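## Task

Read the lot numbers on the shelf edges (each spot's number is printed just under it, and several spots may share one). Place one cardboard box from lot 418 and one from lot 414 on the desk so that no part of either box sticks out beyond the desk's edge. All other cardboard boxes must stay on their own shelves. If no box of a lot exists in the room, skip that lot. Keep the desk roughly where it is. The robot must not fall over or be left tilted, or the task fails.

## Robot and tools

ROBOT. A simulated Hello Robot Stretch 3 with one arm: a two-wheeled base (0.33 m long, 0.34 m wide, round rear), a lift on a mast, and a telescoping arm pointing to the robot's RIGHT, ending in a wrist (yaw, pitch, roll) and a gripper. The base cannot go sideways; to shift the gripper forward or back you drive the base. It pivots about the point midway between the drive wheels, 0.05 m behind the front edge. With the arm in and the wrist folded, a turn sweeps a circle of radius 0.28 m; an unfolded level wrist reaches past that.

FRAMES. Base frame: origin on the floor between the drive wheels, x forward, y left, z up, metres. hand_pose is reported in it, at the point where closed fingertips meet; with wrist joints at zero its x axis points up, y back toward the mast, z to the rear. Odometry frame = base frame at scene start; base_odometry counts wheel turns only (slip counts as travel), heading in rad, positive left, -3.142 to 3.142.

TOOL move. One action per call. Either "base" and/or "joints" (plus optional "speeds", "pace", "contact_limits"), or {"servos": "reboot"} alone. Motions start together.
- base: an object with exactly one key, and it is a relative offset from where the base last measured itself: {"translate_m": d} in metres, forward positive, -3 to 3; or {"rotate_rad": d} in radians, left positive, -6.4 to 6.4.
- joints: absolute targets by name, one object for the single arm: lift_m 0 to 1.1; arm_m 0 to 0.52 (extension); wrist_yaw_rad -1.345 to 4.42 (0 along the arm, positive toward the front); wrist_pitch_rad -1.57 to 0.451 (0 level, negative tips fingertips down); wrist_roll_rad -2.911 to 2.918 (0 fingers side by side); gripper_m -0.089 to 0.179 (bigger is wider; fingertip gap is 0.007 less near closed, 0.025 less wide open); head_pan_rad -3.953 to 1.73 (0 forward, positive left, -1.57 along the arm); head_tilt_rad -1.53 to 0.419 (negative down). Done tolerances: lift/arm ±0.004, yaw/roll ±0.02, pitch ±0.05, gripper ±0.004, head ±0.1.
- pace: "default" or "max". Default/max top speeds: translate 0.12/0.30 m/s, rotate 0.76/1.90 rad/s, lift 0.11/0.15 m/s, arm 0.14/0.40 m/s. The base is capped at 0.10 m/s and 0.63 rad/s unless lift_m < 0.30, arm_m < 0.03 and wrist_yaw_rad > 2.54. speeds: per-key top speed, at most the max.
- contact_limits: only beside its own command. arm_m, translate_m, rotate_rad take a motor_effort percent (1 to 100) at which the motion halts; lift_m takes {"down": v} and/or {"up": v}, 1 to 100, force beyond free motion (below about 12 may stop with nothing touched; defaults 32-47 down, 21-36 up). The base has no contact stop unless you give one.
- cameras: list from head_camera, nav_camera, wrist_camera, or ["all"]; blocking: true (default) waits until everything rests, false returns in about 0.5 s while moving. A later move replaces only the targets it names. A move with no action returns state and all images, plus the scene number.
Unknown keys make the call invalid; out-of-range values get it refused, and a refusal or an uncommanded stop cancels the rest of that reply's move/wait/finished_scene calls.

OTHER TOOLS. wait {seconds 0 to 10, cameras}: does nothing new, returns early once running moves rest. stop {cameras}: brakes all running motions (status "stopped"); braked parts may keep pressing. zoom_image {camera, region [x0,y0,x1,y1] pixels, at most 504 by 504}: closer view of that camera's latest image. finished_scene {scene}: ends the current scene (number as reported); call nothing after it in that reply.

RESULTS. "move" reads done or the worst status. base_status/joint_status: done, moving, off_target (resting short, may still push), stopped, contact_stop (that arm or lift goes slack until recommanded; a slack lift may sink under load), time_out (a move is cut at 14 s), torque_fault (wrist/head servo off; send servos reboot). on_its_own lists uncommanded behaviour; "held at" is a target. motor_effort in percent, positive toward higher values, bracket = peak; wrist pitch peaks near 45, roll near 72. lidar_m: 12 sectors of 30 degrees, first straight ahead, counter-clockwise (4th left, 7th behind, 10th right), plane 0.17 m up, 0.15 to 12 m; "-" is nothing or too close. wrist_depth_mm and head_depth_mm: 7x7 median depths from top left (wrist 45-1000, head 280-4000, head grid sideways). base_tilt in degrees, forward/right positive, about 4 degrees bias. turned_by_imu beats turned_by_wheels if they differ by over 0.15.

CAMERAS. Both head cameras follow head pan/tilt; head_camera images are rotated (turn a quarter clockwise to right them), nav_camera the other way. wrist_camera rides on the gripper. Calibration is given per camera (K, distortion, T_world_to_cam in base frame) with small per-scene errors.

CAUTIONS. Fold/unfold the wrist (yaw to 3.0) only with lift 0.32-0.95, pitch -0.4, roll near 0; folded, lift may go to 0.25. With yaw below -0.4 keep pitch at -0.5 or lower. To grip, command gripper_m below the box width; release with at least 0.05 above it or fully open; readings don't confirm a hold, and a squeeze may ease, so resend. Avoid arm pushes above about 0.45 m gripper height against rigid things, and driving while holding or hooking something fixed: the robot can tip. If tilt appears, back the gripper off. Don't drop boxes, slam, or shove the desk or shelves; wrist and head push without a stop and may fault.

Each tool is called after ">>>" by a JSON object that holds its "name" and its "arguments".

## Session

>>> {"name": "move", "arguments": {}}

Scene clock: 0.00 s.
base_odometry: x=+0.000 y=+0.000 heading=+0.000
turned_by_wheels: +0.000
turned_by_imu: +0.000
base_tilt: forward=-0.3 right=-1.3
lidar_m: 0.73 0.73 0.85 1.53 2.66 1.26 1.01 1.11 1.82 1.63 1.40 0.83
head_depth_mm: 802 792 784 776 768 761 757 / 774 765 758 751 744 737 730 / 748 740 734 728 721 715 708 / 724 715 710 705 699 694 687 / 702 695 689 684 679 672 667 / 681 673 667 664 658 652 648 / 661 655 652 644 640 634 631
base_status: not commanded
joint_positions: lift_m=+0.374 arm_m=+0.001 wrist_yaw_rad=+3.009 wrist_pitch_rad=-0.462 wrist_roll_rad=+0.000 gripper_m=+0.037 head_pan_rad=+0.000 head_tilt_rad=-0.003
joint_status: not commanded
measured_speeds: all 0
motor_effort: left_wheel=-0.4 right_wheel=+0.1 lift_m=+22.4 arm_m=-1.9 wrist_yaw_rad=-1.0 wrist_pitch_rad=+1.9 wrist_roll_rad=-0.1 gripper_m=+0.3 head_pan_rad=+1.2 head_tilt_rad=+6.7
hand_pose: x=+0.0076 y=+0.0712 z=+0.3774 quat_wxyz=(+0.207, +0.697, +0.116, +0.676) (m; base frame)
wrist_depth_mm: - 138 - - - 859 - / - 151 - - - 975 - / - 167 922 - - 937 - / 840 775 203 821 806 791 762 / 698 671 212 657 648 671 666 / 590 599 126 579 128 582 578 / 522 546 287 355 507 509 509
pictures: head_camera (sideways), nav_camera (sideways), wrist_camera
camera_calibration:
head_camera: T_world_to_cam=[[0.049258, -0.0462949, -0.997713, 1.31416], [0.0559933, 0.997482, -0.0435198, 0.0560066], [0.997215, -0.0537216, 0.0517262, -0.117899], [0, 0, 0, 1]] pos_world=[0.0497012, -0.00136013, 1.31969]
nav_camera: T_world_to_cam=[[-0.0233498, 0.0170467, 0.999582, -1.25828], [0.00969844, -0.999804, 0.017277, 0.0275711], [0.99968, 0.0100978, 0.0231799, -0.0831342], [0, 0, 0, 1]] pos_world=[0.0534596, 0.0498547, 1.25921]
wrist_camera: T_world_to_cam=[[0.994963, -0.0965217, -0.0270514, 0.016197], [-0.0806635, -0.610724, -0.787724, 0.37395], [0.0595115, 0.785938, -0.615434, 0.342021], [0, 0, 0, 1]] pos_world=[-0.00630544, -0.0388635, 0.505499]

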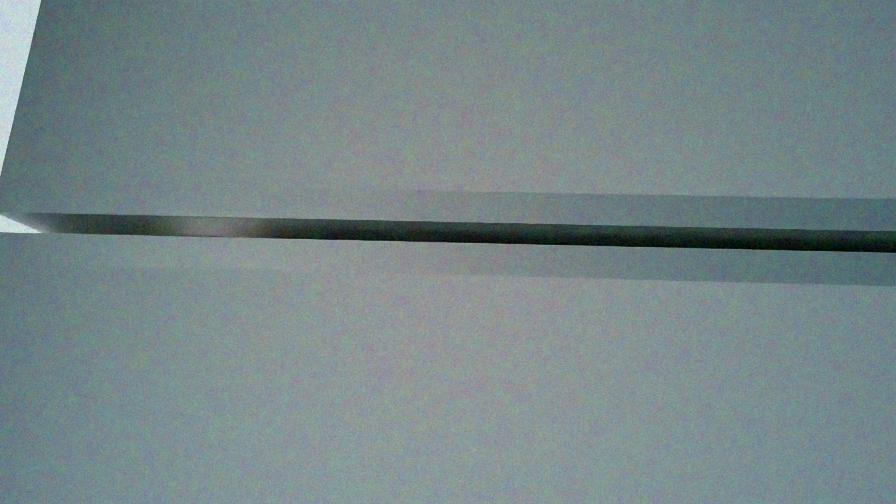

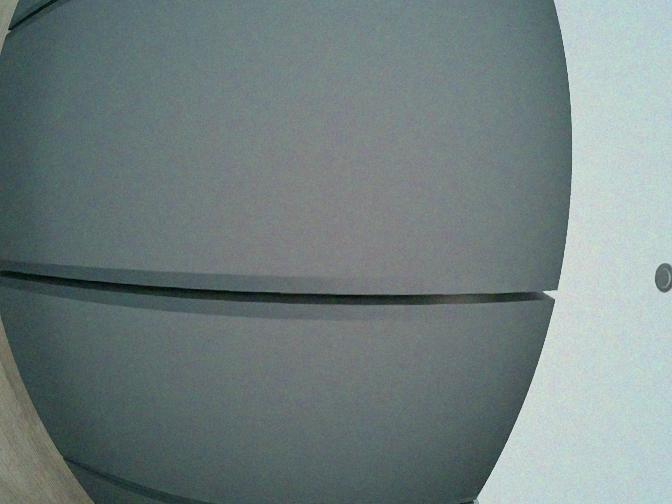

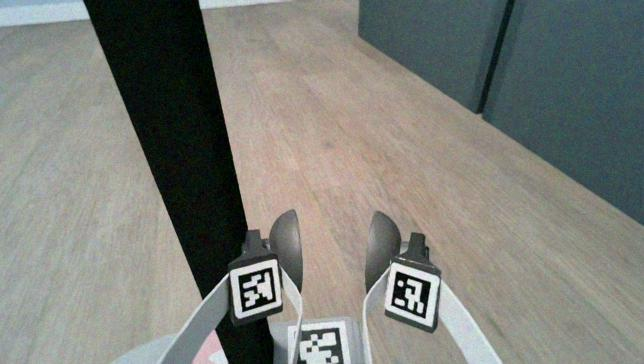

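>>> {"name": "move", "arguments": {"joints": {"head_pan_rad":-1.57,"head_tilt_rad":-0.2}, "cameras": ["nav_camera","head_camera"]}}

>>> {"name": "move", "arguments": {"joints": {"head_pan_rad":-3.1}, "cameras": ["nav_camera","head_camera"]}}

>>> {"name": "move", "arguments": {"joints": {"head_pan_rad":1.57}, "cameras": ["nav_camera","head_camera"]}}

Scene clock: 6.43 s.
move: done
base_odometry: x=+0.000 y=+0.000 heading=+0.000
turned_by_wheels: +0.000
turned_by_imu: +0.000
base_tilt: forward=-0.5 right=-1.2
lidar_m: 0.72 0.72 0.85 1.53 2.66 1.26 1.01 1.11 1.82 1.62 1.39 0.83
head_depth_mm: 2146 1831 1880 2306 2406 2298 1747 / 2079 2022 2115 2043 2058 2059 1743 / 2020 2044 2122 2166 2219 2222 1740 / 1943 1957 2047 2092 2140 2208 1717 / 1870 1722 1967 1806 1875 1900 1719 / 1826 1814 1893 1908 1952 1993 1686 / 1755 1808 1849 1900 1967 1973 1638
base_status: not commanded
joint_positions: lift_m=+0.374 arm_m=+0.001 wrist_yaw_rad=+3.009 wrist_pitch_rad=-0.462 wrist_roll_rad=+0.000 gripper_m=+0.037 head_pan_rad=-1.607 head_tilt_rad=-0.199
joint_status: all done
measured_speeds: all 0
motor_effort: left_wheel=-0.3(0.8) right_wheel=+0.3(1.1) lift_m=+23.5(23.9) arm_m=-6.8(7.2) wrist_yaw_rad=-1.1(1.5) wrist_pitch_rad=+1.9(2.0) wrist_roll_rad=-0.1(0.3) gripper_m=+0.9(0.9) head_pan_rad=+3.4(6.2) head_tilt_rad=-2.8(8.5)
hand_pose: x=+0.0076 y=+0.0712 z=+0.3774 quat_wxyz=(+0.207, +0.697, +0.116, +0.676) (m; base frame)
wrist_depth_mm: - 138 - - - 852 - / - 151 - - - 968 - / - 167 936 - - 933 - / 835 782 204 815 797 801 760 / 704 668 211 666 649 673 667 / 600 597 126 576 129 588 580 / 524 537 287 353 499 515 510
pictures: head_camera (sideways), nav_camera (sideways)
camera_calibration:
head_camera: T_world_to_cam=[[-0.0410216, 0.147558, -0.988202, 1.30203], [0.995151, -0.0824558, -0.0536224, 0.0633368], [-0.0893954, -0.98561, -0.14346, 0.142867], [0, 0, 0, 1]] pos_world=[0.00315355, -0.0460923, 1.31057]
nav_camera: T_world_to_cam=[[0.0108684, -0.172339, 0.984978, -1.2392], [-0.999616, 0.0232185, 0.0150924, 0.0365733], [-0.0254707, -0.984764, -0.172021, 0.177312], [0, 0, 0, 1]] pos_world=[0.0545436, -0.039802, 1.25053]

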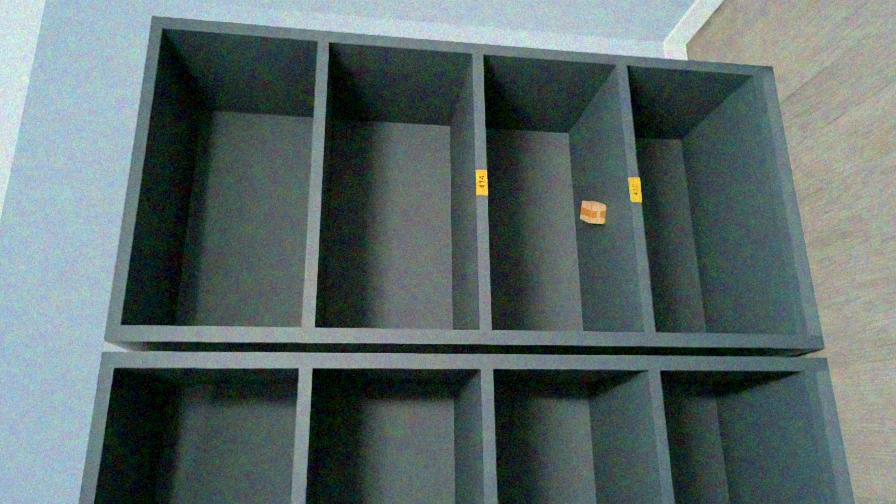

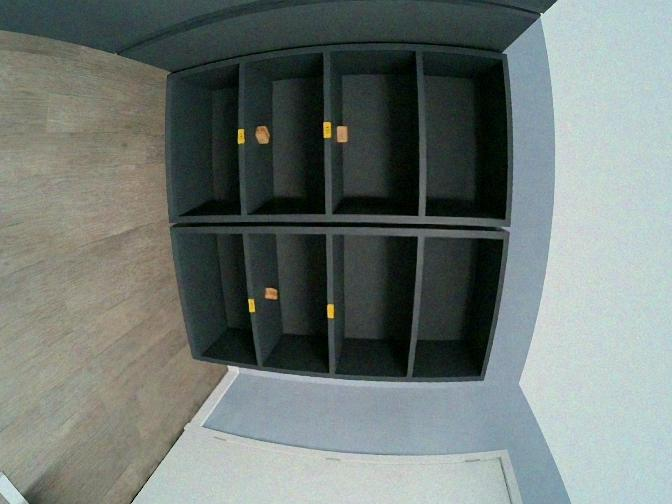

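Scene clock: 8.70 s.
move: done
base_odometry: x=+0.000 y=+0.000 heading=+0.000
turned_by_wheels: +0.000
turned_by_imu: +0.000
base_tilt: forward=-0.2 right=-1.3
lidar_m: 0.72 0.73 0.85 1.52 2.66 1.26 1.01 1.11 1.80 1.62 1.40 0.83
head_depth_mm: 1557 1598 1647 1697 1735 1084 1627 / 1512 1541 1616 1665 1688 1079 1408 / 1480 1528 1572 1632 1647 1072 1559 / 1439 1475 1526 1575 1590 1067 1308 / 1407 1441 1481 1532 1556 1060 1542 / 1369 1404 1455 1494 1534 1056 872 / 1345 1384 1417 1459 1488 1053 870
base_status: not commanded
joint_positions: lift_m=+0.374 arm_m=+0.001 wrist_yaw_rad=+3.009 wrist_pitch_rad=-0.462 wrist_roll_rad=+0.000 gripper_m=+0.037 head_pan_rad=-3.108 head_tilt_rad=-0.200
joint_status: all done
measured_speeds: translate_m=+0.000 rotate_rad=+0.000 lift_m=+0.000 arm_m=+0.000 wrist_yaw_rad=+0.000 wrist_pitch_rad=+0.000 wrist_roll_rad=+0.000 head_pan_rad=+0.024 head_tilt_rad=+0.000
motor_effort: left_wheel=+0.1(0.8) right_wheel=-0.1(1.1) lift_m=+23.1(23.9) arm_m=-9.2(9.8) wrist_yaw_rad=-0.4(1.6) wrist_pitch_rad=+1.9(2.1) wrist_roll_rad=+0.0(0.3) gripper_m=+0.4(1.1) head_pan_rad=+3.1(4.6) head_tilt_rad=-3.2(3.6)
hand_pose: x=+0.0076 y=+0.0712 z=+0.3774 quat_wxyz=(+0.207, +0.697, +0.116, +0.676) (m; base frame)
wrist_depth_mm: - 139 - - - 846 - / - 151 - - - 965 - / - 167 920 - - 958 - / 826 760 203 821 812 794 766 / 703 673 212 663 659 679 669 / 601 591 126 573 129 578 575 / 523 535 289 353 500 507 507
pictures: head_camera (sideways), nav_camera (sideways)
camera_calibration:
head_camera: T_world_to_cam=[[0.145265, 0.0511462, -0.98807, 1.30077], [-0.0132082, -0.998474, -0.0536266, 0.0695323], [-0.989305, 0.0208407, -0.144368, 0.149478], [0, 0, 0, 1]] pos_world=[-0.0401588, -0.000218602, 1.31056]
nav_camera: T_world_to_cam=[[-0.17197, -0.0228238, 0.984838, -1.23784], [-0.046147, 0.998821, 0.0150898, 0.0308264], [-0.984021, -0.0428523, -0.172821, 0.184135], [0, 0, 0, 1]] pos_world=[-0.0302571, -0.0511517, 1.25043]

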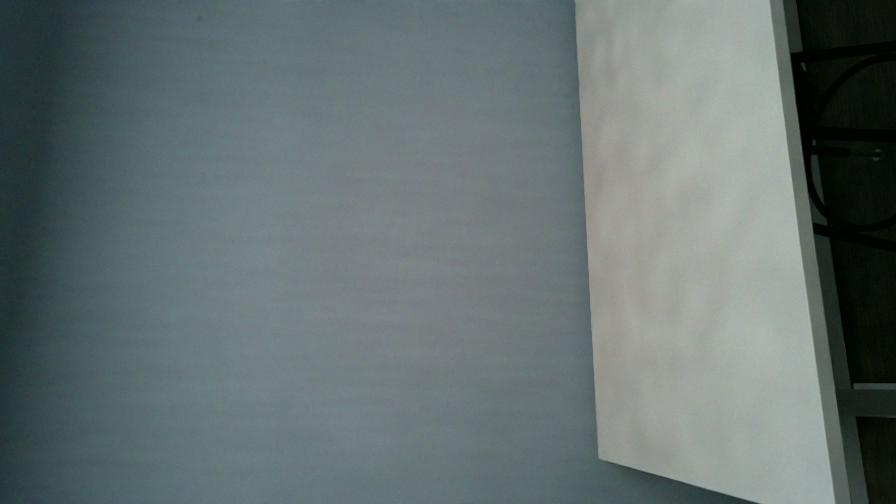

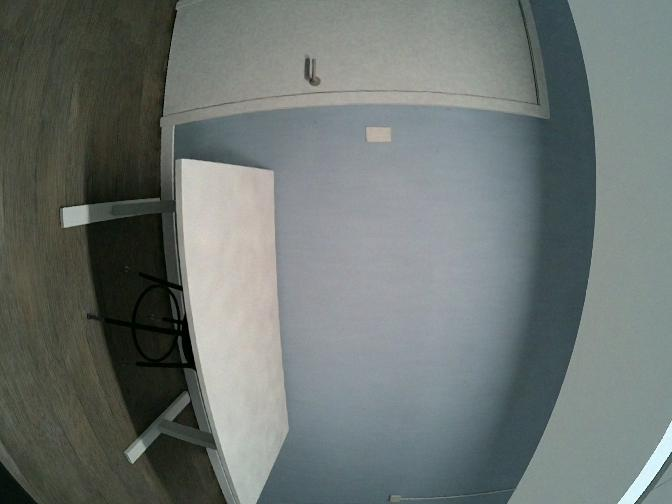

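Scene clock: 12.20 s.
move: done
base_odometry: x=+0.000 y=+0.000 heading=+0.000
turned_by_wheels: +0.000
turned_by_imu: +0.000
base_tilt: forward=-0.3 right=-1.2
lidar_m: 0.73 0.73 0.85 1.53 2.66 1.26 1.01 1.12 1.81 1.63 1.39 0.83
head_depth_mm: 1307 1207 1204 1211 1209 1215 1224 / 2354 1482 1485 1494 1504 1501 1517 / - 2613 2698 2757 2863 2221 1722 / - 2525 2618 2702 2798 2293 1731 / - 2480 2541 2603 2700 2319 1700 / - 2416 2463 2548 2636 2289 1689 / - 2348 2407 2501 2549 2312 1695
base_status: not commanded
joint_positions: lift_m=+0.374 arm_m=+0.001 wrist_yaw_rad=+3.009 wrist_pitch_rad=-0.462 wrist_roll_rad=+0.000 gripper_m=+0.037 head_pan_rad=+1.578 head_tilt_rad=-0.200
joint_status: all done
measured_speeds: translate_m=+0.000 rotate_rad=+0.000 lift_m=+0.000 arm_m=+0.000 wrist_yaw_rad=+0.000 wrist_pitch_rad=+0.000 wrist_roll_rad=+0.000 head_pan_rad=-0.024 head_tilt_rad=+0.000
motor_effort: left_wheel=-0.3(0.7) right_wheel=+0.0(1.1) lift_m=+22.8(24.0) arm_m=-13.2(13.3) wrist_yaw_rad=+0.0(1.8) wrist_pitch_rad=+1.9(2.0) wrist_roll_rad=+0.2(0.3) gripper_m=+0.5(1.1) head_pan_rad=-3.1(6.9) head_tilt_rad=-3.2(4.0)
hand_pose: x=+0.0076 y=+0.0712 z=+0.3774 quat_wxyz=(+0.207, +0.697, +0.116, +0.676) (m; base frame)
wrist_depth_mm: - 138 - - - 853 - / - 151 - - - 978 - / - 167 916 - - 940 - / 829 776 203 817 817 796 761 / 691 677 211 664 660 674 662 / 604 596 126 576 128 584 572 / 527 538 287 353 500 509 511
pictures: head_camera (sideways), nav_camera (sideways)
camera_calibration:
head_camera: T_world_to_cam=[[0.0473564, -0.146724, -0.988043, 1.30135], [-0.9978, 0.0390035, -0.053616, 0.0754894], [0.0464039, 0.988408, -0.144554, 0.143386], [0, 0, 0, 1]] pos_world=[0.00704248, 0.0462708, 1.31056]
nav_camera: T_world_to_cam=[[-0.0183597, 0.172702, 0.984803, -1.23873], [0.99968, 0.020301, 0.0150769, 0.0244683], [-0.0173887, 0.984765, -0.173019, 0.178553], [0, 0, 0, 1]] pos_world=[-0.0440983, 0.0376019, 1.25043]

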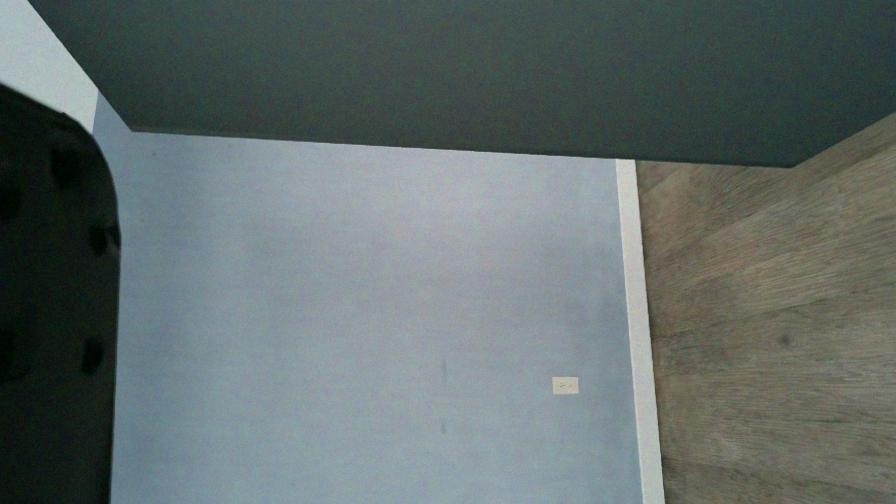

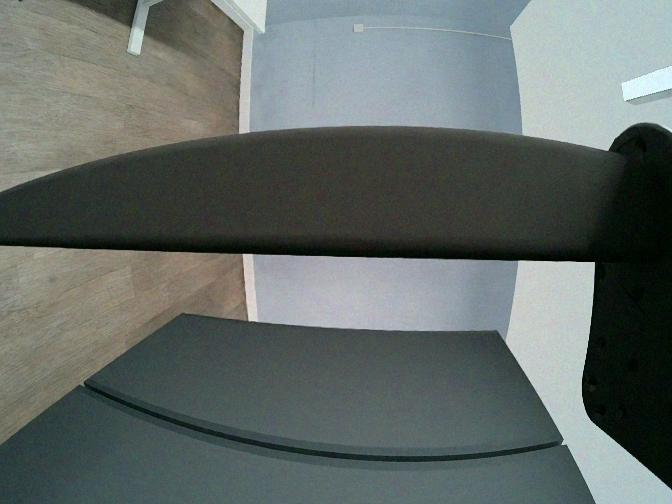

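>>> {"name": "move", "arguments": {"joints": {"head_pan_rad":-1.85,"head_tilt_rad":-0.25}, "cameras": ["head_camera","nav_camera"]}}

>>> {"name": "zoom_image", "arguments": {"camera": "head_camera", "region": [400, 0, 700, 250]}}

>>> {"name": "zoom_image", "arguments": {"camera": "head_camera", "region": [400, 250, 700, 500]}}

Scene clock: 24.67 s.
move: done
base_odometry: x=+0.000 y=+0.000 heading=+0.000
turned_by_wheels: +0.000
turned_by_imu: +0.000
base_tilt: forward=-0.2 right=-1.2
lidar_m: 0.72 0.73 0.85 1.53 2.66 1.26 1.01 1.11 1.81 1.62 1.39 0.83
head_depth_mm: 1799 1829 1823 1866 1907 1937 1640 / 2035 2052 2116 2159 2196 2111 1635 / 2234 2301 2355 2428 2569 2170 1628 / 2109 1997 2032 2092 2110 2070 1623 / 1969 2070 2132 2231 2240 2013 1616 / 1825 1939 2014 2086 2038 2011 1611 / 1746 1854 1907 1958 1871 1915 1600
base_status: not commanded
joint_positions: lift_m=+0.374 arm_m=+0.001 wrist_yaw_rad=+3.009 wrist_pitch_rad=-0.462 wrist_roll_rad=+0.000 gripper_m=+0.037 head_pan_rad=-1.858 head_tilt_rad=-0.251
joint_status: all done
measured_speeds: translate_m=+0.000 rotate_rad=+0.000 lift_m=+0.000 arm_m=+0.000 wrist_yaw_rad=+0.000 wrist_pitch_rad=+0.000 wrist_roll_rad=+0.000 head_pan_rad=+0.024 head_tilt_rad=+0.000
motor_effort: left_wheel=-0.4(0.8) right_wheel=+0.1(1.3) lift_m=+23.6(23.8) arm_m=-12.9(13.7) wrist_yaw_rad=+0.2(1.7) wrist_pitch_rad=+2.0(2.1) wrist_roll_rad=+0.0(0.5) gripper_m=+0.9(1.0) head_pan_rad=+3.4(5.6) head_tilt_rad=-0.7(6.2)
hand_pose: x=+0.0076 y=+0.0712 z=+0.3774 quat_wxyz=(+0.207, +0.697, +0.116, +0.676) (m; base frame)
wrist_depth_mm: - 138 - - - 865 - / - 150 - - - 974 - / - 168 907 - - 956 - / 841 768 204 806 807 790 759 / 700 672 211 667 655 669 670 / 604 591 126 574 128 584 576 / 528 539 287 353 502 518 505
pictures: head_camera (sideways), nav_camera (sideways)
camera_calibration:
head_camera: T_world_to_cam=[[0.0114969, 0.202048, -0.979308, 1.29003], [0.94418, -0.324652, -0.0558967, 0.0666552], [-0.329228, -0.924001, -0.194502, 0.21069], [0, 0, 0, 1]] pos_world=[-0.00840095, -0.0443313, 1.30805]
nav_camera: T_world_to_cam=[[-0.046791, -0.218361, 0.974746, -1.22543], [-0.962656, 0.270345, 0.0143516, 0.0373282], [-0.266652, -0.937674, -0.222856, 0.244914], [0, 0, 0, 1]] pos_world=[0.0439018, -0.0480285, 1.24853]

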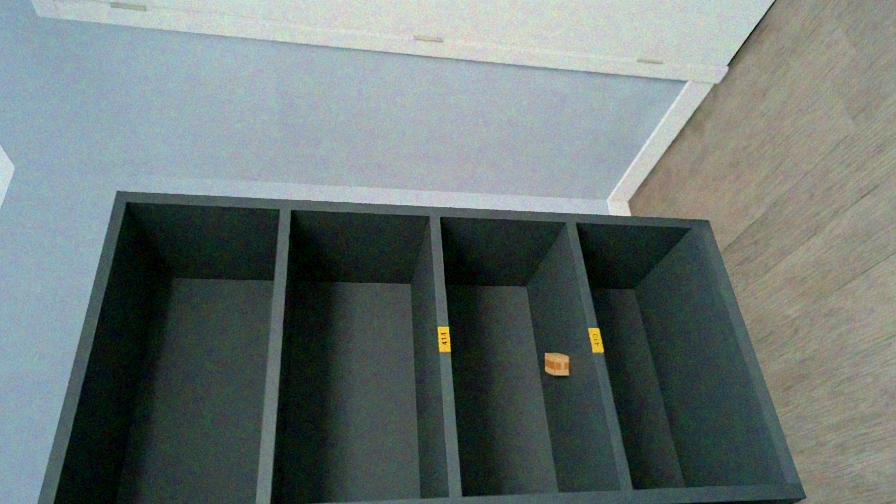

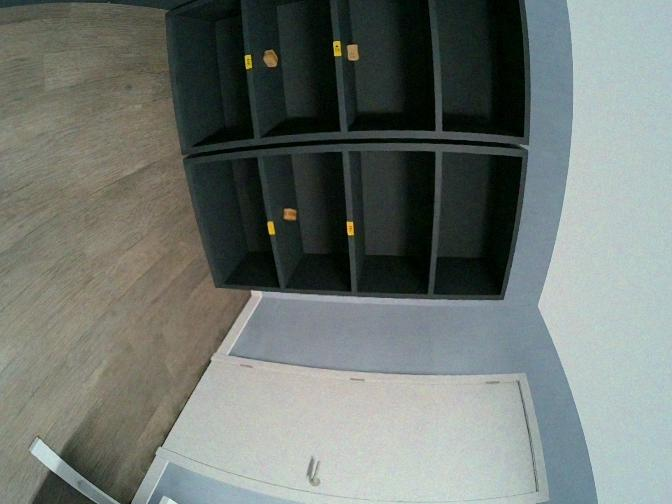

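Scaled by 1.680 from the camera's 896x504 image, which has a finer 1280x720 frame.

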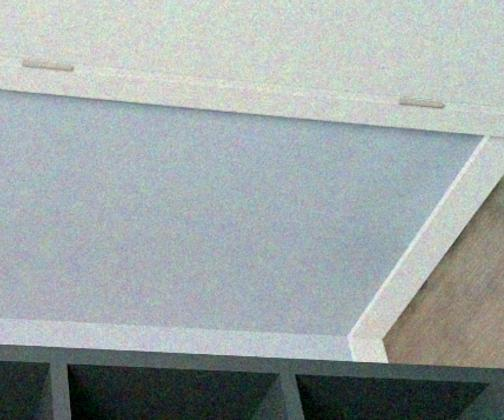

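Scaled by 1.680 from the camera's 896x504 image, which has a finer 1280x720 frame.

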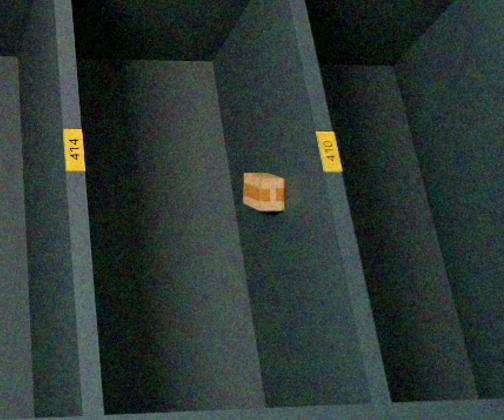

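>>> {"name": "move", "arguments": {"joints": {"head_pan_rad":-1.35,"head_tilt_rad":-0.25}, "cameras": ["head_camera","nav_camera"]}}

>>> {"name": "zoom_image", "arguments": {"camera": "head_camera", "region": [400, 0, 700, 250]}}

>>> {"name": "zoom_image", "arguments": {"camera": "head_camera", "region": [400, 250, 700, 500]}}

Scene clock: 33.13 s.
move: done
base_odometry: x=+0.000 y=+0.000 heading=+0.000
turned_by_wheels: +0.000
turned_by_imu: +0.000
base_tilt: forward=-0.4 right=-1.3
lidar_m: 0.72 0.73 0.86 1.53 2.66 1.25 1.01 1.11 1.81 1.63 1.39 0.82
head_depth_mm: 1825 1897 1989 2039 2105 2092 1637 / 1826 1898 1966 2015 2105 2052 1656 / 1812 1596 1562 1672 1701 1786 1632 / 1712 1881 1972 2005 2088 2016 1621 / 1735 1895 1957 2011 2034 2022 1614 / 1762 1889 1958 2014 2048 2018 1604 / 1757 1869 1894 1869 1882 1917 1594
base_status: not commanded
joint_positions: lift_m=+0.374 arm_m=+0.001 wrist_yaw_rad=+3.009 wrist_pitch_rad=-0.462 wrist_roll_rad=+0.000 gripper_m=+0.037 head_pan_rad=-1.334 head_tilt_rad=-0.251
joint_status: all done
measured_speeds: all 0
motor_effort: left_wheel=-0.4(0.7) right_wheel=+0.1(0.8) lift_m=+23.8(24.0) arm_m=-12.3(13.4) wrist_yaw_rad=-0.7(1.4) wrist_pitch_rad=+1.9(2.1) wrist_roll_rad=+0.0(0.2) gripper_m=+0.3(0.9) head_pan_rad=+0.9(4.7) head_tilt_rad=+1.9(4.8)
hand_pose: x=+0.0076 y=+0.0712 z=+0.3774 quat_wxyz=(+0.207, +0.697, +0.116, +0.676) (m; base frame)
wrist_depth_mm: - 139 - - - 853 - / - 150 - - - 985 - / - 167 933 - - 947 - / 823 779 204 804 800 793 769 / 696 673 212 662 653 678 669 / 601 603 126 567 129 583 580 / 520 539 286 353 503 510 513
pictures: head_camera (sideways), nav_camera (sideways)
camera_calibration:
head_camera: T_world_to_cam=[[-0.0911239, 0.180689, -0.97931, 1.29066], [0.979936, 0.191318, -0.0558827, 0.0664009], [0.177262, -0.964753, -0.194498, 0.207598], [0, 0, 0, 1]] pos_world=[0.0157425, -0.0456325, 1.30805]
nav_camera: T_world_to_cam=[[0.0687339, -0.212476, 0.974746, -1.22614], [-0.968786, -0.247483, 0.0143669, 0.0373666], [0.23818, -0.945307, -0.222855, 0.241837], [0, 0, 0, 1]] pos_world=[0.0628767, -0.0226675, 1.24853]

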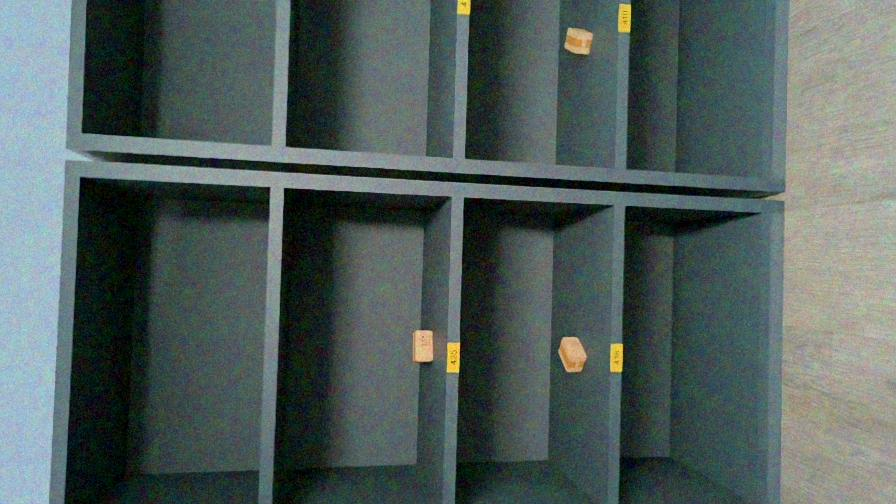

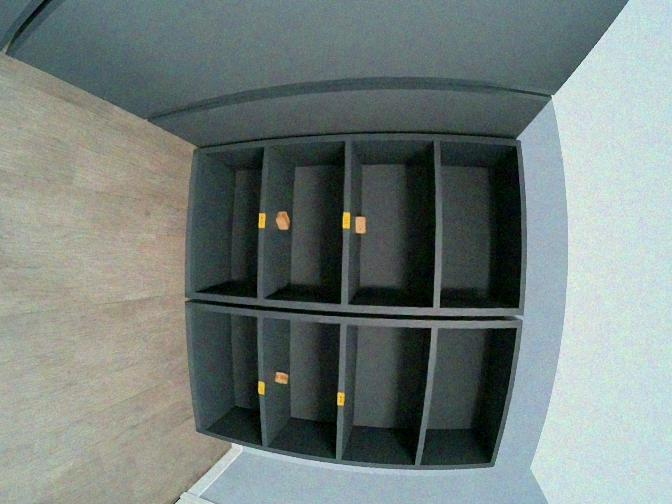

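Scaled by 1.680 from the camera's 896x504 image, which has a finer 1280x720 frame.

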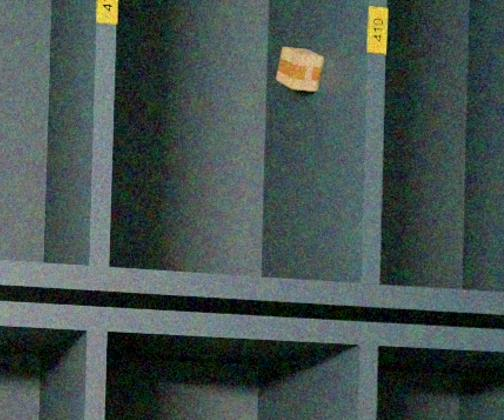

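Scaled by 1.680 from the camera's 896x504 image, which has a finer 1280x720 frame.

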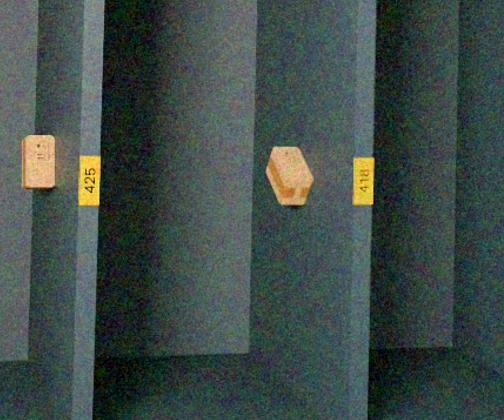

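>>> {"name": "move", "arguments": {"base": {"rotate_rad":-1.571}, "joints": {"lift_m":0.28}, "pace": "max"}}

>>> {"name": "move", "arguments": {"base": {"translate_m":1.12}, "pace": "max"}}

>>> {"name": "move", "arguments": {"base": {"rotate_rad":1.571}, "joints": {"head_pan_rad":1.4}, "pace": "max", "cameras": ["nav_camera"]}}

>>> {"name": "move", "arguments": {"base": {"translate_m":0.68}, "joints": {"head_pan_rad":-1.57,"head_tilt_rad":-0.7,"lift_m":0.62}, "pace": "max", "cameras": ["nav_camera","head_camera"]}}

Scene clock: 88.87 s.
move: done
base_odometry: x=+0.000 y=+0.000 heading=-1.571
turned_by_wheels: -1.571
turned_by_imu: -1.541
base_tilt: forward=-0.4 right=-1.2
lidar_m: 1.63 1.37 0.82 0.72 0.73 0.86 1.59 2.67 1.26 1.01 1.56 1.83
head_depth_mm: 1384 1429 1483 1544 1526 1003 1491 / 1373 1430 1486 1541 1510 997 1526 / 1378 1424 1485 1535 1479 986 1579 / 1373 1425 1476 1535 1479 979 1468 / 1362 1420 1475 1537 1571 974 1562 / 1365 1416 1474 1539 1610 1659 1604 / 1350 1402 1464 1500 1571 1635 1598
base_status: done
joint_positions: lift_m=+0.280 arm_m=+0.001 wrist_yaw_rad=+3.009 wrist_pitch_rad=-0.463 wrist_roll_rad=+0.000 gripper_m=+0.037 head_pan_rad=-1.350 head_tilt_rad=-0.250
joint_status: all done
measured_speeds: all 0
motor_effort: left_wheel=+5.3(14.8) right_wheel=-8.7(14.4) lift_m=+30.1(30.9) arm_m=-12.5(13.7) wrist_yaw_rad=+0.0(1.5) wrist_pitch_rad=+2.1(2.2) wrist_roll_rad=-0.3(0.3) gripper_m=+0.3(1.0) head_pan_rad=-2.9(3.5) head_tilt_rad=+6.1(6.4)
hand_pose: x=+0.0076 y=+0.0711 z=+0.2828 quat_wxyz=(+0.208, +0.697, +0.117, +0.676) (m; base frame)
wrist_depth_mm: - 138 - 745 - - - / - 151 161 828 - 970 - / - 166 181 807 797 787 786 / 677 623 204 662 651 643 645 / 569 564 212 536 535 548 539 / 487 297 126 285 128 473 466 / 261 266 248 258 401 417 414
pictures: none

Scene clock: 93.97 s.
move: done
base_odometry: x=+0.000 y=-1.120 heading=-1.571
turned_by_wheels: +0.000
turned_by_imu: +0.001
base_tilt: forward=-0.3 right=-1.1
lidar_m: 0.53 0.53 1.04 0.96 0.96 1.15 2.12 1.99 1.37 1.30 1.02 1.04
head_depth_mm: 1150 1188 1235 1290 1346 1400 1457 / 1135 1186 1229 1289 1337 1395 1473 / 1137 1190 1229 1278 1335 1383 1454 / 1138 1182 1228 1280 1337 1408 1465 / 1134 1183 1225 1277 1323 1393 1457 / 1144 1188 1236 1282 1331 1397 1453 / 1151 1188 1240 1289 1349 1413 1471
base_status: done
joint_positions: lift_m=+0.280 arm_m=+0.001 wrist_yaw_rad=+3.009 wrist_pitch_rad=-0.463 wrist_roll_rad=+0.000 gripper_m=+0.037 head_pan_rad=-1.350 head_tilt_rad=-0.250
joint_status: not commanded
measured_speeds: all 0
motor_effort: left_wheel=+1.2(12.9) right_wheel=+3.0(13.1) lift_m=+24.6(30.6) arm_m=-9.0(13.1) wrist_yaw_rad=+0.2(1.9) wrist_pitch_rad=+2.1(2.2) wrist_roll_rad=+0.2(0.4) gripper_m=+0.4(1.1) head_pan_rad=-1.7(3.3) head_tilt_rad=+5.4(6.3)
hand_pose: x=+0.0076 y=+0.0711 z=+0.2828 quat_wxyz=(+0.208, +0.697, +0.117, +0.676) (m; base frame)
wrist_depth_mm: - 139 900 - - - - / - 151 974 - - - - / 804 167 751 812 805 740 - / 682 625 204 660 657 639 597 / 564 558 212 539 535 548 527 / 487 298 126 285 129 475 471 / 263 266 247 259 398 417 416
pictures: none

Scene clock: 96.47 s.
move: done
base_odometry: x=+0.000 y=-1.120 heading=+0.000
turned_by_wheels: +1.571
turned_by_imu: +1.540
base_tilt: forward=-0.3 right=-1.2
lidar_m: 0.96 0.96 1.13 2.04 2.53 1.37 1.31 1.03 1.03 0.53 0.53 1.05
head_depth_mm: 1281 1268 1283 1299 1315 1331 1358 / 2202 1485 1499 1530 1550 1575 1544 / 2494 1774 1806 1839 1867 1896 1634 / 2713 2313 2254 2328 2372 2150 1616 / 2942 3509 3649 3773 3006 2135 1614 / 3158 3425 3519 3679 3181 2140 1609 / 2983 3297 3409 3460 3106 2130 1602
base_status: done
joint_positions: lift_m=+0.280 arm_m=+0.001 wrist_yaw_rad=+3.009 wrist_pitch_rad=-0.463 wrist_roll_rad=+0.000 gripper_m=+0.037 head_pan_rad=+1.408 head_tilt_rad=-0.250
joint_status: all done
measured_speeds: translate_m=+0.000 rotate_rad=+0.000 lift_m=+0.000 arm_m=+0.000 wrist_yaw_rad=+0.000 wrist_pitch_rad=+0.000 wrist_roll_rad=+0.000 head_pan_rad=-0.024 head_tilt_rad=+0.000
motor_effort: left_wheel=-6.7(15.3) right_wheel=+8.3(15.2) lift_m=+23.6(24.8) arm_m=-13.2(13.4) wrist_yaw_rad=-0.6(1.3) wrist_pitch_rad=+2.1(2.2) wrist_roll_rad=+0.0(0.3) gripper_m=+0.2(0.9) head_pan_rad=-3.5(5.3) head_tilt_rad=+4.7(5.9)
hand_pose: x=+0.0076 y=+0.0711 z=+0.2827 quat_wxyz=(+0.208, +0.697, +0.117, +0.676) (m; base frame)
wrist_depth_mm: - 138 - - - - - / - 150 - - - - 968 / 836 167 745 810 808 771 788 / 676 622 203 657 655 649 628 / 575 567 212 538 532 547 541 / 485 296 126 286 129 470 473 / 263 268 246 258 398 415 413
pictures: nav_camera (sideways)
camera_calibration:
nav_camera: T_world_to_cam=[[0.0189852, 0.221214, 0.975041, -1.22619], [0.988857, -0.148174, 0.0143629, 0.0254772], [0.147653, 0.963903, -0.221562, 0.240646], [0, 0, 0, 1]] pos_world=[-0.0374459, 0.0430661, 1.24854]

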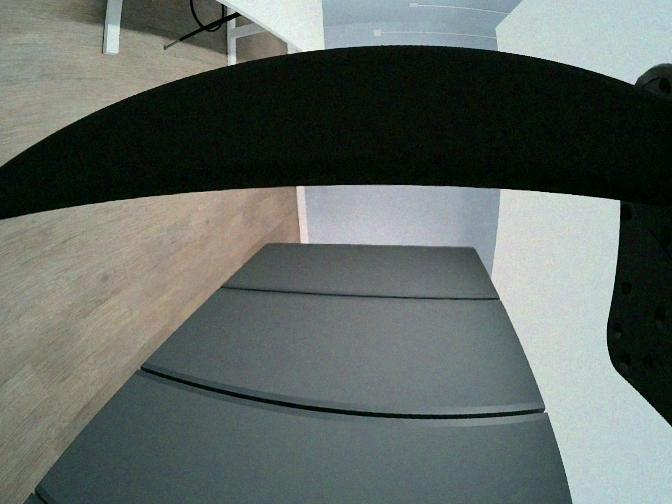

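Scene clock: 103.90 s.
move: done
base_odometry: x=+0.680 y=-1.120 heading=+0.000
turned_by_wheels: +0.000
turned_by_imu: +0.000
base_tilt: forward=-0.2 right=-1.1
lidar_m: 0.31 0.31 0.36 0.65 2.92 1.95 1.95 0.72 0.70 0.82 0.46 0.35
head_depth_mm: 741 836 710 532 1000 846 1123 / 724 814 701 508 997 821 1110 / 707 792 656 501 985 813 1089 / 688 769 620 497 945 809 1078 / 673 752 677 494 950 803 1053 / 659 734 667 490 912 802 1027 / 644 713 660 484 911 795 726
base_status: done
joint_positions: lift_m=+0.620 arm_m=+0.001 wrist_yaw_rad=+3.009 wrist_pitch_rad=-0.463 wrist_roll_rad=+0.000 gripper_m=+0.037 head_pan_rad=-1.570 head_tilt_rad=-0.700
joint_status: all done
measured_speeds: all 0
motor_effort: left_wheel=+1.2(11.5) right_wheel=+3.0(13.8) lift_m=+22.9(34.1) arm_m=-8.4(12.9) wrist_yaw_rad=-0.4(2.1) wrist_pitch_rad=+2.2(2.3) wrist_roll_rad=-0.2(0.3) gripper_m=+0.4(0.9) head_pan_rad=+3.1(5.0) head_tilt_rad=+2.8(8.3)
hand_pose: x=+0.0076 y=+0.0710 z=+0.6226 quat_wxyz=(+0.208, +0.697, +0.117, +0.676) (m; base frame)
wrist_depth_mm: - 138 - - - - - / - 151 - - - - - / - 167 - - - - 294 / - - 204 - - - 305 / - - 212 977 152 - - / 891 896 126 845 126 - - / 785 775 286 774 755 - 345
pictures: head_camera (sideways), nav_camera (sideways)
camera_calibration:
head_camera: T_world_to_cam=[[-0.0468185, 0.602479, -0.796761, 1.05221], [0.997496, -0.014134, -0.0693015, 0.0837088], [-0.0530141, -0.79801, -0.600308, 0.7371], [0, 0, 0, 1]] pos_world=[0.00484029, -0.0445365, 1.28665]
nav_camera: T_world_to_cam=[[0.0176182, -0.623615, 0.781533, -0.973777], [-0.999787, -0.0194264, 0.00703726, 0.0470691], [0.0107939, -0.781491, -0.623824, 0.764928], [0, 0, 0, 1]] pos_world=[0.0559587, -0.00856248, 1.23789]

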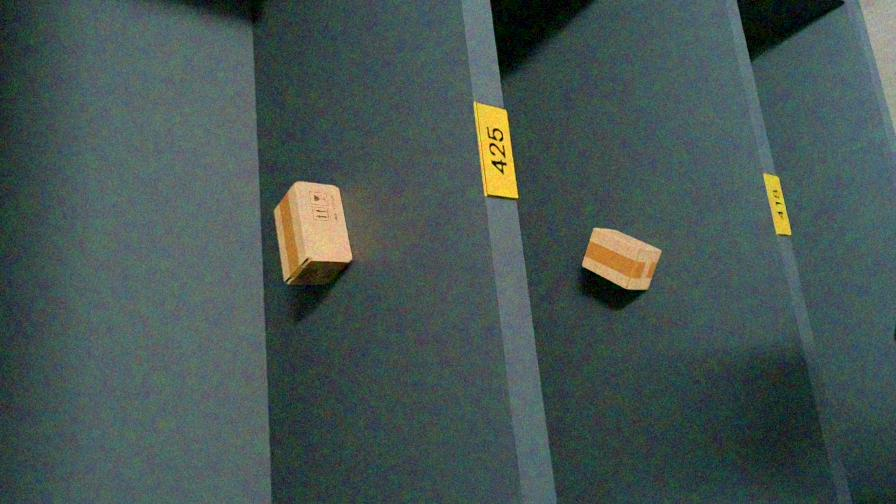

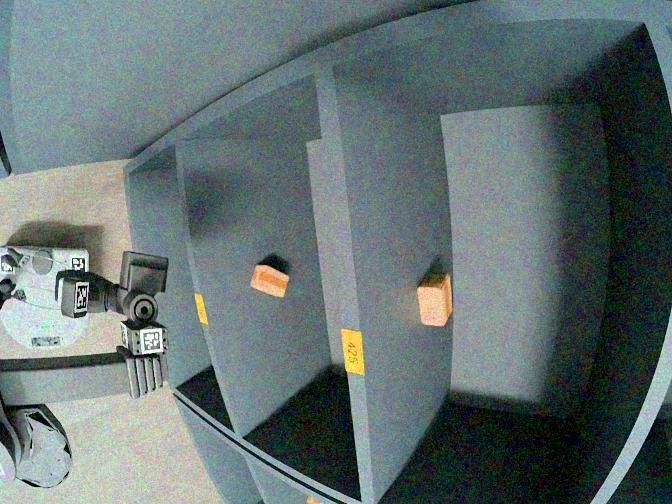

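>>> {"name": "move", "arguments": {"joints": {"wrist_yaw_rad":0,"wrist_pitch_rad":-0.4,"gripper_m":0.179}, "cameras": ["wrist_camera","head_camera"]}}

Scene clock: 124.27 s.
move: done
base_odometry: x=+0.680 y=-1.120 heading=+0.000
turned_by_wheels: +0.000
turned_by_imu: +0.000
base_tilt: forward=-0.2 right=-1.2
lidar_m: 0.31 0.31 0.36 0.65 2.92 1.96 1.96 0.72 0.71 0.83 0.46 0.35
head_depth_mm: 742 837 709 533 1003 850 1119 / 721 813 702 508 994 819 1115 / 705 792 654 501 986 813 1061 / 690 770 621 497 951 806 458 / 672 751 677 493 945 806 1053 / 658 732 667 489 914 801 1029 / 646 714 660 484 908 796 726
base_status: not commanded
joint_positions: lift_m=+0.620 arm_m=+0.001 wrist_yaw_rad=+0.003 wrist_pitch_rad=-0.420 wrist_roll_rad=+0.000 gripper_m=+0.179 head_pan_rad=-1.570 head_tilt_rad=-0.700
joint_status: all done
measured_speeds: all 0
motor_effort: left_wheel=+1.3(2.0) right_wheel=+3.1(3.5) lift_m=+24.4(25.0) arm_m=-5.1(7.0) wrist_yaw_rad=-3.0(6.7) wrist_pitch_rad=+3.3(6.0) wrist_roll_rad=-0.1(0.3) gripper_m=+0.9(83.6) head_pan_rad=+3.0(3.8) head_tilt_rad=+1.9(3.4)
hand_pose: x=-0.0208 y=-0.3696 z=+0.6322 quat_wxyz=(+0.692, +0.149, -0.691, -0.147) (m; base frame)
wrist_depth_mm: - - - - - - - / 519 - - - - - - / - - - 370 - - - / - - - 367 - - - / 318 295 304 313 309 307 316 / 118 144 269 267 265 263 276 / 224 228 239 246 - - 105
pictures: head_camera (sideways), wrist_camera
camera_calibration:
head_camera: T_world_to_cam=[[-0.0468185, 0.602479, -0.796761, 1.05221], [0.997496, -0.014134, -0.0693015, 0.0837088], [-0.0530141, -0.79801, -0.600308, 0.7371], [0, 0, 0, 1]] pos_world=[0.00484029, -0.0445365, 1.28665]
wrist_camera: T_world_to_cam=[[-0.998878, -0.0398876, -0.0255337, -0.0127842], [-0.00250278, 0.582842, -0.812581, 0.761668], [0.047294, -0.811606, -0.582288, 0.235239], [0, 0, 0, 1]] pos_world=[-0.021989, -0.253521, 0.755568]

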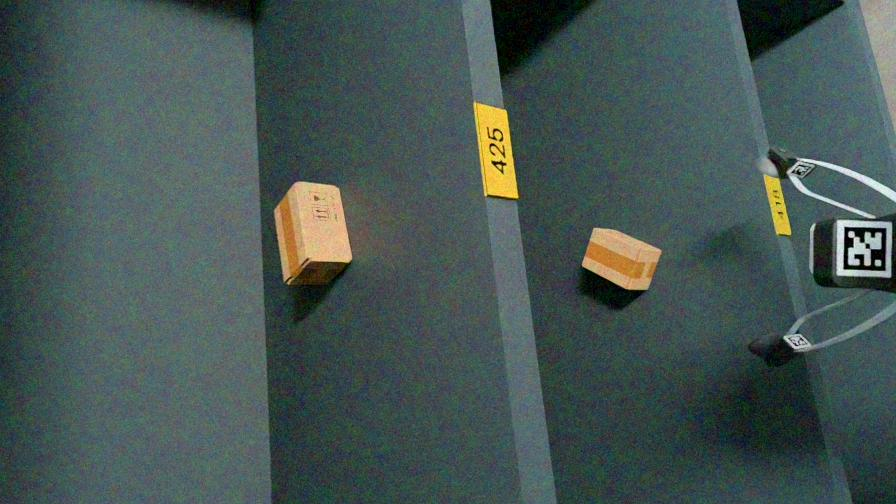

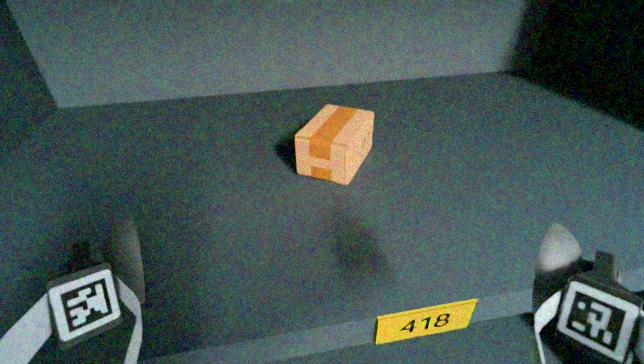

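>>> {"name": "move", "arguments": {"base": {"translate_m":0.085}, "joints": {"wrist_yaw_rad":-0.35,"wrist_pitch_rad":-0.25,"lift_m":0.505}}}

>>> {"name": "move", "arguments": {"joints": {"arm_m":0.15}, "contact_limits": {"arm_m":35}, "cameras": ["wrist_camera","head_camera"]}}

Scene clock: 158.00 s.
move: done
base_odometry: x=+0.765 y=-1.120 heading=+0.000
turned_by_wheels: +0.000
turned_by_imu: -0.001
base_tilt: forward=-0.4 right=-1.2
lidar_m: 0.22 0.22 0.26 0.47 3.90 2.03 2.03 0.76 0.80 0.81 0.39 0.25
head_depth_mm: 724 820 710 512 1007 830 1120 / 706 793 645 507 965 816 1077 / 689 774 626 502 934 815 1082 / 672 752 685 497 925 810 738 / 655 730 676 493 919 805 1027 / 641 715 669 489 887 801 725 / 628 695 661 484 810 780 709
base_status: done
joint_positions: lift_m=+0.505 arm_m=+0.001 wrist_yaw_rad=-0.347 wrist_pitch_rad=-0.271 wrist_roll_rad=+0.000 gripper_m=+0.179 head_pan_rad=-1.570 head_tilt_rad=-0.700
joint_status: all done
measured_speeds: all 0
motor_effort: left_wheel=+6.2(10.6) right_wheel=+5.5(8.8) lift_m=+26.1(26.1) arm_m=-2.2(3.6) wrist_yaw_rad=-2.4(5.7) wrist_pitch_rad=+3.6(5.8) wrist_roll_rad=+0.1(0.3) gripper_m=+0.7(1.0) head_pan_rad=+2.3(3.3) head_tilt_rad=+1.5(2.6)
hand_pose: x=-0.1032 y=-0.3716 z=+0.5518 quat_wxyz=(+0.674, -0.026, -0.706, -0.215) (m; base frame)
wrist_depth_mm: - - - - 712 - - / - - 336 - - - - / - - 324 325 - - - / 273 272 271 267 266 281 323 / 211 200 209 206 226 257 - / 123 144 177 193 - - - / 137 156 173 - - - 105
pictures: none

Scene clock: 160.37 s.
move: done
base_odometry: x=+0.765 y=-1.120 heading=+0.000
turned_by_wheels: +0.000
turned_by_imu: +0.000
base_tilt: forward=-0.2 right=-1.2
lidar_m: 0.22 0.22 0.26 0.47 3.91 2.03 2.04 0.77 0.79 0.81 0.39 0.26
head_depth_mm: 722 817 711 512 1004 826 1123 / 703 796 645 508 971 821 1091 / 687 771 625 502 938 815 541 / 671 751 685 498 927 807 557 / 656 732 676 493 920 807 1031 / 641 717 669 489 889 798 726 / 629 696 661 485 812 778 706
base_status: not commanded
joint_positions: lift_m=+0.505 arm_m=+0.150 wrist_yaw_rad=-0.347 wrist_pitch_rad=-0.271 wrist_roll_rad=+0.000 gripper_m=+0.179 head_pan_rad=-1.570 head_tilt_rad=-0.700
joint_status: all done
measured_speeds: all 0
motor_effort: left_wheel=+6.1(6.7) right_wheel=+5.2(6.0) lift_m=+28.6(31.2) arm_m=+12.6(15.0) wrist_yaw_rad=-2.2(4.6) wrist_pitch_rad=+3.4(3.6) wrist_roll_rad=-0.2(0.3) gripper_m=+0.7(1.1) head_pan_rad=+2.5(3.3) head_tilt_rad=+1.2(2.4)
contact_limits: arm_m 35 (drawing in: default 31, maximum 55; extending or still: default 40, maximum 69)
hand_pose: x=-0.1033 y=-0.5210 z=+0.5518 quat_wxyz=(+0.674, -0.026, -0.706, -0.215) (m; base frame)
wrist_depth_mm: 329 - - - - - - / 336 - - - - - - / 330 329 224 222 - - 316 / 272 270 195 190 266 264 262 / 210 199 198 198 206 204 204 / 123 144 169 169 168 167 167 / 135 143 147 138 142 141 107
pictures: head_camera (sideways), wrist_camera
camera_calibration:
head_camera: T_world_to_cam=[[-0.0468185, 0.602479, -0.796761, 1.05221], [0.997496, -0.014134, -0.0693015, 0.0837088], [-0.0530141, -0.79801, -0.600308, 0.7371], [0, 0, 0, 1]] pos_world=[0.00484029, -0.0445365, 1.28665]
wrist_camera: T_world_to_cam=[[-0.953087, 0.302046, -0.0198161, 0.0765209], [0.154385, 0.428753, -0.890133, 0.763102], [-0.260365, -0.851433, -0.455271, -0.0530228], [0, 0, 0, 1]] pos_world=[-0.0586856, -0.39544, 0.656638]

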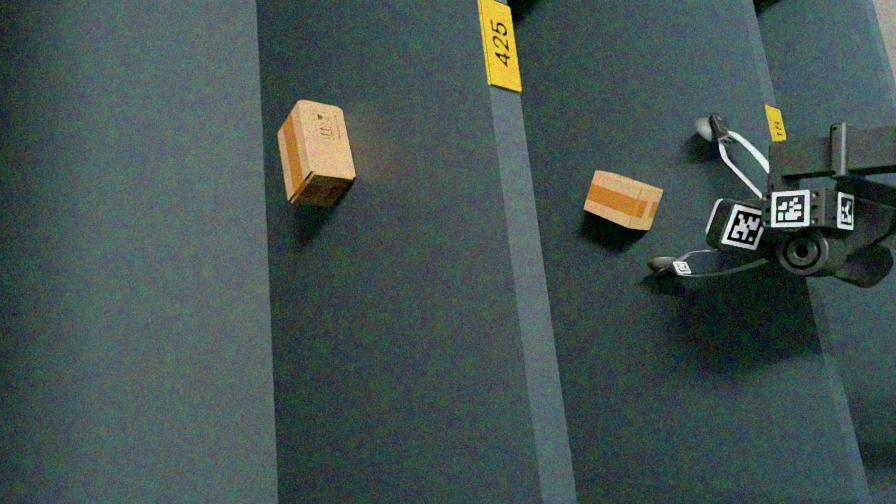

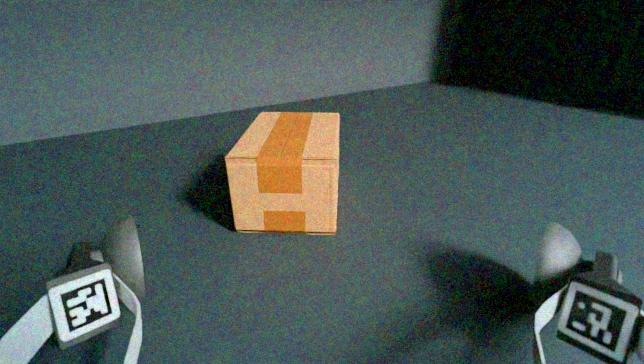

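>>> {"name": "move", "arguments": {"joints": {"arm_m":0.235}, "contact_limits": {"arm_m":35}, "cameras": ["wrist_camera"]}}

>>> {"name": "move", "arguments": {"joints": {"gripper_m":0.02}}}

>>> {"name": "move", "arguments": {"joints": {"lift_m":0.6}, "cameras": ["wrist_camera"]}}

Scene clock: 172.83 s.
move: done
base_odometry: x=+0.765 y=-1.120 heading=+0.000
turned_by_wheels: +0.000
turned_by_imu: +0.000
base_tilt: forward=-0.3 right=-1.3
lidar_m: 0.22 0.22 0.26 0.47 3.87 2.03 2.03 0.77 0.80 0.81 0.39 0.26
head_depth_mm: 726 817 712 511 1004 826 1123 / 703 790 646 506 963 816 1094 / 688 773 627 502 934 627 566 / 672 752 684 497 927 695 1036 / 657 730 676 491 921 804 1028 / 640 713 667 490 887 802 726 / 627 699 660 485 811 779 708
base_status: not commanded
joint_positions: lift_m=+0.505 arm_m=+0.235 wrist_yaw_rad=-0.347 wrist_pitch_rad=-0.271 wrist_roll_rad=+0.000 gripper_m=+0.179 head_pan_rad=-1.570 head_tilt_rad=-0.700
joint_status: all done
measured_speeds: all 0
motor_effort: left_wheel=+6.5(6.5) right_wheel=+4.7(5.6) lift_m=+24.0(25.1) arm_m=+13.1(15.6) wrist_yaw_rad=-3.8(4.8) wrist_pitch_rad=+3.4(3.6) wrist_roll_rad=+0.1(0.3) gripper_m=+0.9(1.2) head_pan_rad=+2.7(3.0) head_tilt_rad=+1.8(1.8)
contact_limits: arm_m 35 (drawing in: default 31, maximum 55; extending or still: default 40, maximum 69)
hand_pose: x=-0.1033 y=-0.6060 z=+0.5518 quat_wxyz=(+0.674, -0.027, -0.706, -0.216) (m; base frame)
wrist_depth_mm: 269 295 325 - - - - / 282 309 334 - - 536 - / 298 324 325 324 - - 316 / 271 271 269 156 249 263 261 / 209 199 198 121 188 204 204 / 123 144 157 114 156 166 - / 134 143 138 127 133 141 107
pictures: wrist_camera
camera_calibration:
wrist_camera: T_world_to_cam=[[-0.953079, 0.302072, -0.0198026, 0.102199], [0.154396, 0.428789, -0.890113, 0.799551], [-0.260387, -0.851406, -0.455309, -0.125358], [0, 0, 0, 1]] pos_world=[-0.0586856, -0.48044, 0.656638]

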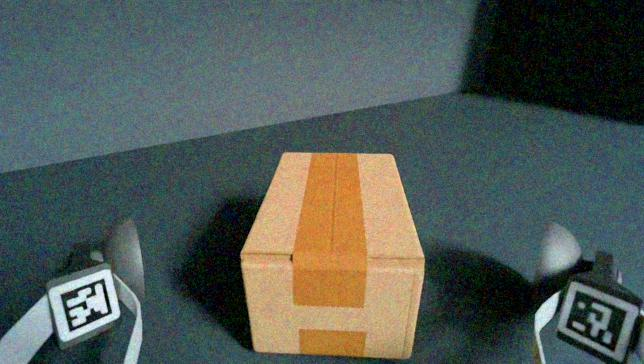

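Scene clock: 174.97 s.
move: done
base_odometry: x=+0.765 y=-1.120 heading=+0.000
turned_by_wheels: +0.000
turned_by_imu: +0.000
base_tilt: forward=-0.3 right=-1.2
lidar_m: 0.22 0.22 0.26 0.47 3.89 2.03 2.03 0.77 0.80 0.81 0.39 0.26
head_depth_mm: 722 815 711 510 1005 830 1124 / 705 792 645 507 969 819 1097 / 688 774 628 502 932 626 564 / 673 750 685 498 924 697 1037 / 656 732 678 493 916 806 1032 / 642 714 666 488 889 799 728 / 628 695 662 485 812 776 709
base_status: not commanded
joint_positions: lift_m=+0.505 arm_m=+0.235 wrist_yaw_rad=-0.347 wrist_pitch_rad=-0.262 wrist_roll_rad=+0.000 gripper_m=+0.021 head_pan_rad=-1.570 head_tilt_rad=-0.700
joint_status: all done
measured_speeds: all 0
motor_effort: left_wheel=+6.0(6.5) right_wheel=+5.4(6.0) lift_m=+24.3(24.5) arm_m=+10.3(13.3) wrist_yaw_rad=-3.8(4.7) wrist_pitch_rad=+1.7(3.5) wrist_roll_rad=+0.2(0.3) gripper_m=-16.0(92.1) head_pan_rad=+2.1(2.7) head_tilt_rad=+0.7(1.5)
contact_limits: arm_m 35 (drawing in: default 31, maximum 55; extending or still: default 40, maximum 69)
hand_pose: x=-0.1036 y=-0.6068 z=+0.5542 quat_wxyz=(+0.675, -0.030, -0.706, -0.212) (m; base frame)
wrist_depth_mm: 270 295 326 - - - - / 282 308 333 - - 538 - / 297 326 - - 333 - 329 / 280 278 275 162 257 272 270 / 214 213 156 128 145 210 209 / 173 173 129 134 127 170 170 / 146 100 140 141 140 135 143
pictures: none

Scene clock: 176.67 s.
move: done
base_odometry: x=+0.765 y=-1.120 heading=+0.000
turned_by_wheels: +0.000
turned_by_imu: +0.000
base_tilt: forward=-0.2 right=-1.1
lidar_m: 0.22 0.22 0.26 0.47 3.89 2.03 2.03 0.76 0.79 0.80 0.39 0.25
head_depth_mm: 719 815 712 511 1005 828 1123 / 705 797 646 507 969 798 446 / 689 772 626 502 804 541 1040 / 671 752 685 497 900 559 1052 / 656 732 679 494 917 806 1026 / 641 713 669 489 890 803 728 / 629 696 660 484 814 779 707
base_status: not commanded
joint_positions: lift_m=+0.600 arm_m=+0.235 wrist_yaw_rad=-0.347 wrist_pitch_rad=-0.274 wrist_roll_rad=+0.000 gripper_m=+0.021 head_pan_rad=-1.570 head_tilt_rad=-0.700
joint_status: all done
measured_speeds: all 0
motor_effort: left_wheel=+6.3(6.7) right_wheel=+4.5(5.6) lift_m=+32.1(33.5) arm_m=+8.4(10.4) wrist_yaw_rad=-3.2(4.8) wrist_pitch_rad=+3.9(4.1) wrist_roll_rad=+0.2(0.3) gripper_m=-15.5(16.2) head_pan_rad=+1.8(2.9) head_tilt_rad=+0.5(1.7)
contact_limits: arm_m 35 (drawing in: default 31, maximum 55; extending or still: default 40, maximum 69)
hand_pose: x=-0.1032 y=-0.6058 z=+0.6462 quat_wxyz=(+0.674, -0.026, -0.706, -0.216) (m; base frame)
wrist_depth_mm: 269 295 327 - - - - / 282 309 336 - - 538 - / 297 323 - - - 574 - / 308 334 - 170 170 - - / 323 - 134 130 138 - - / 302 301 130 135 129 295 296 / 254 99 238 237 236 244 249
pictures: wrist_camera
camera_calibration:
wrist_camera: T_world_to_cam=[[-0.953018, 0.302258, -0.0199138, 0.104281], [0.155277, 0.431027, -0.888878, 0.88409], [-0.260087, -0.850209, -0.45771, -0.0799298], [0, 0, 0, 1]] pos_world=[-0.0586865, -0.480543, 0.751341]

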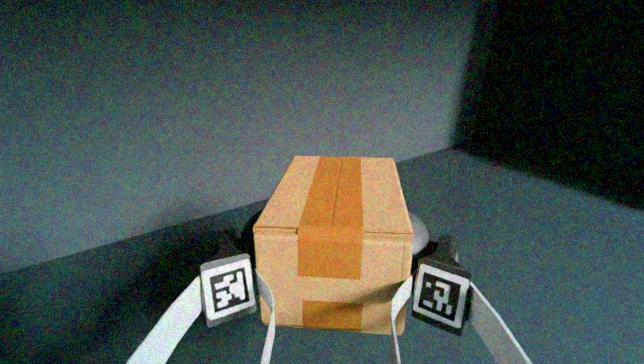

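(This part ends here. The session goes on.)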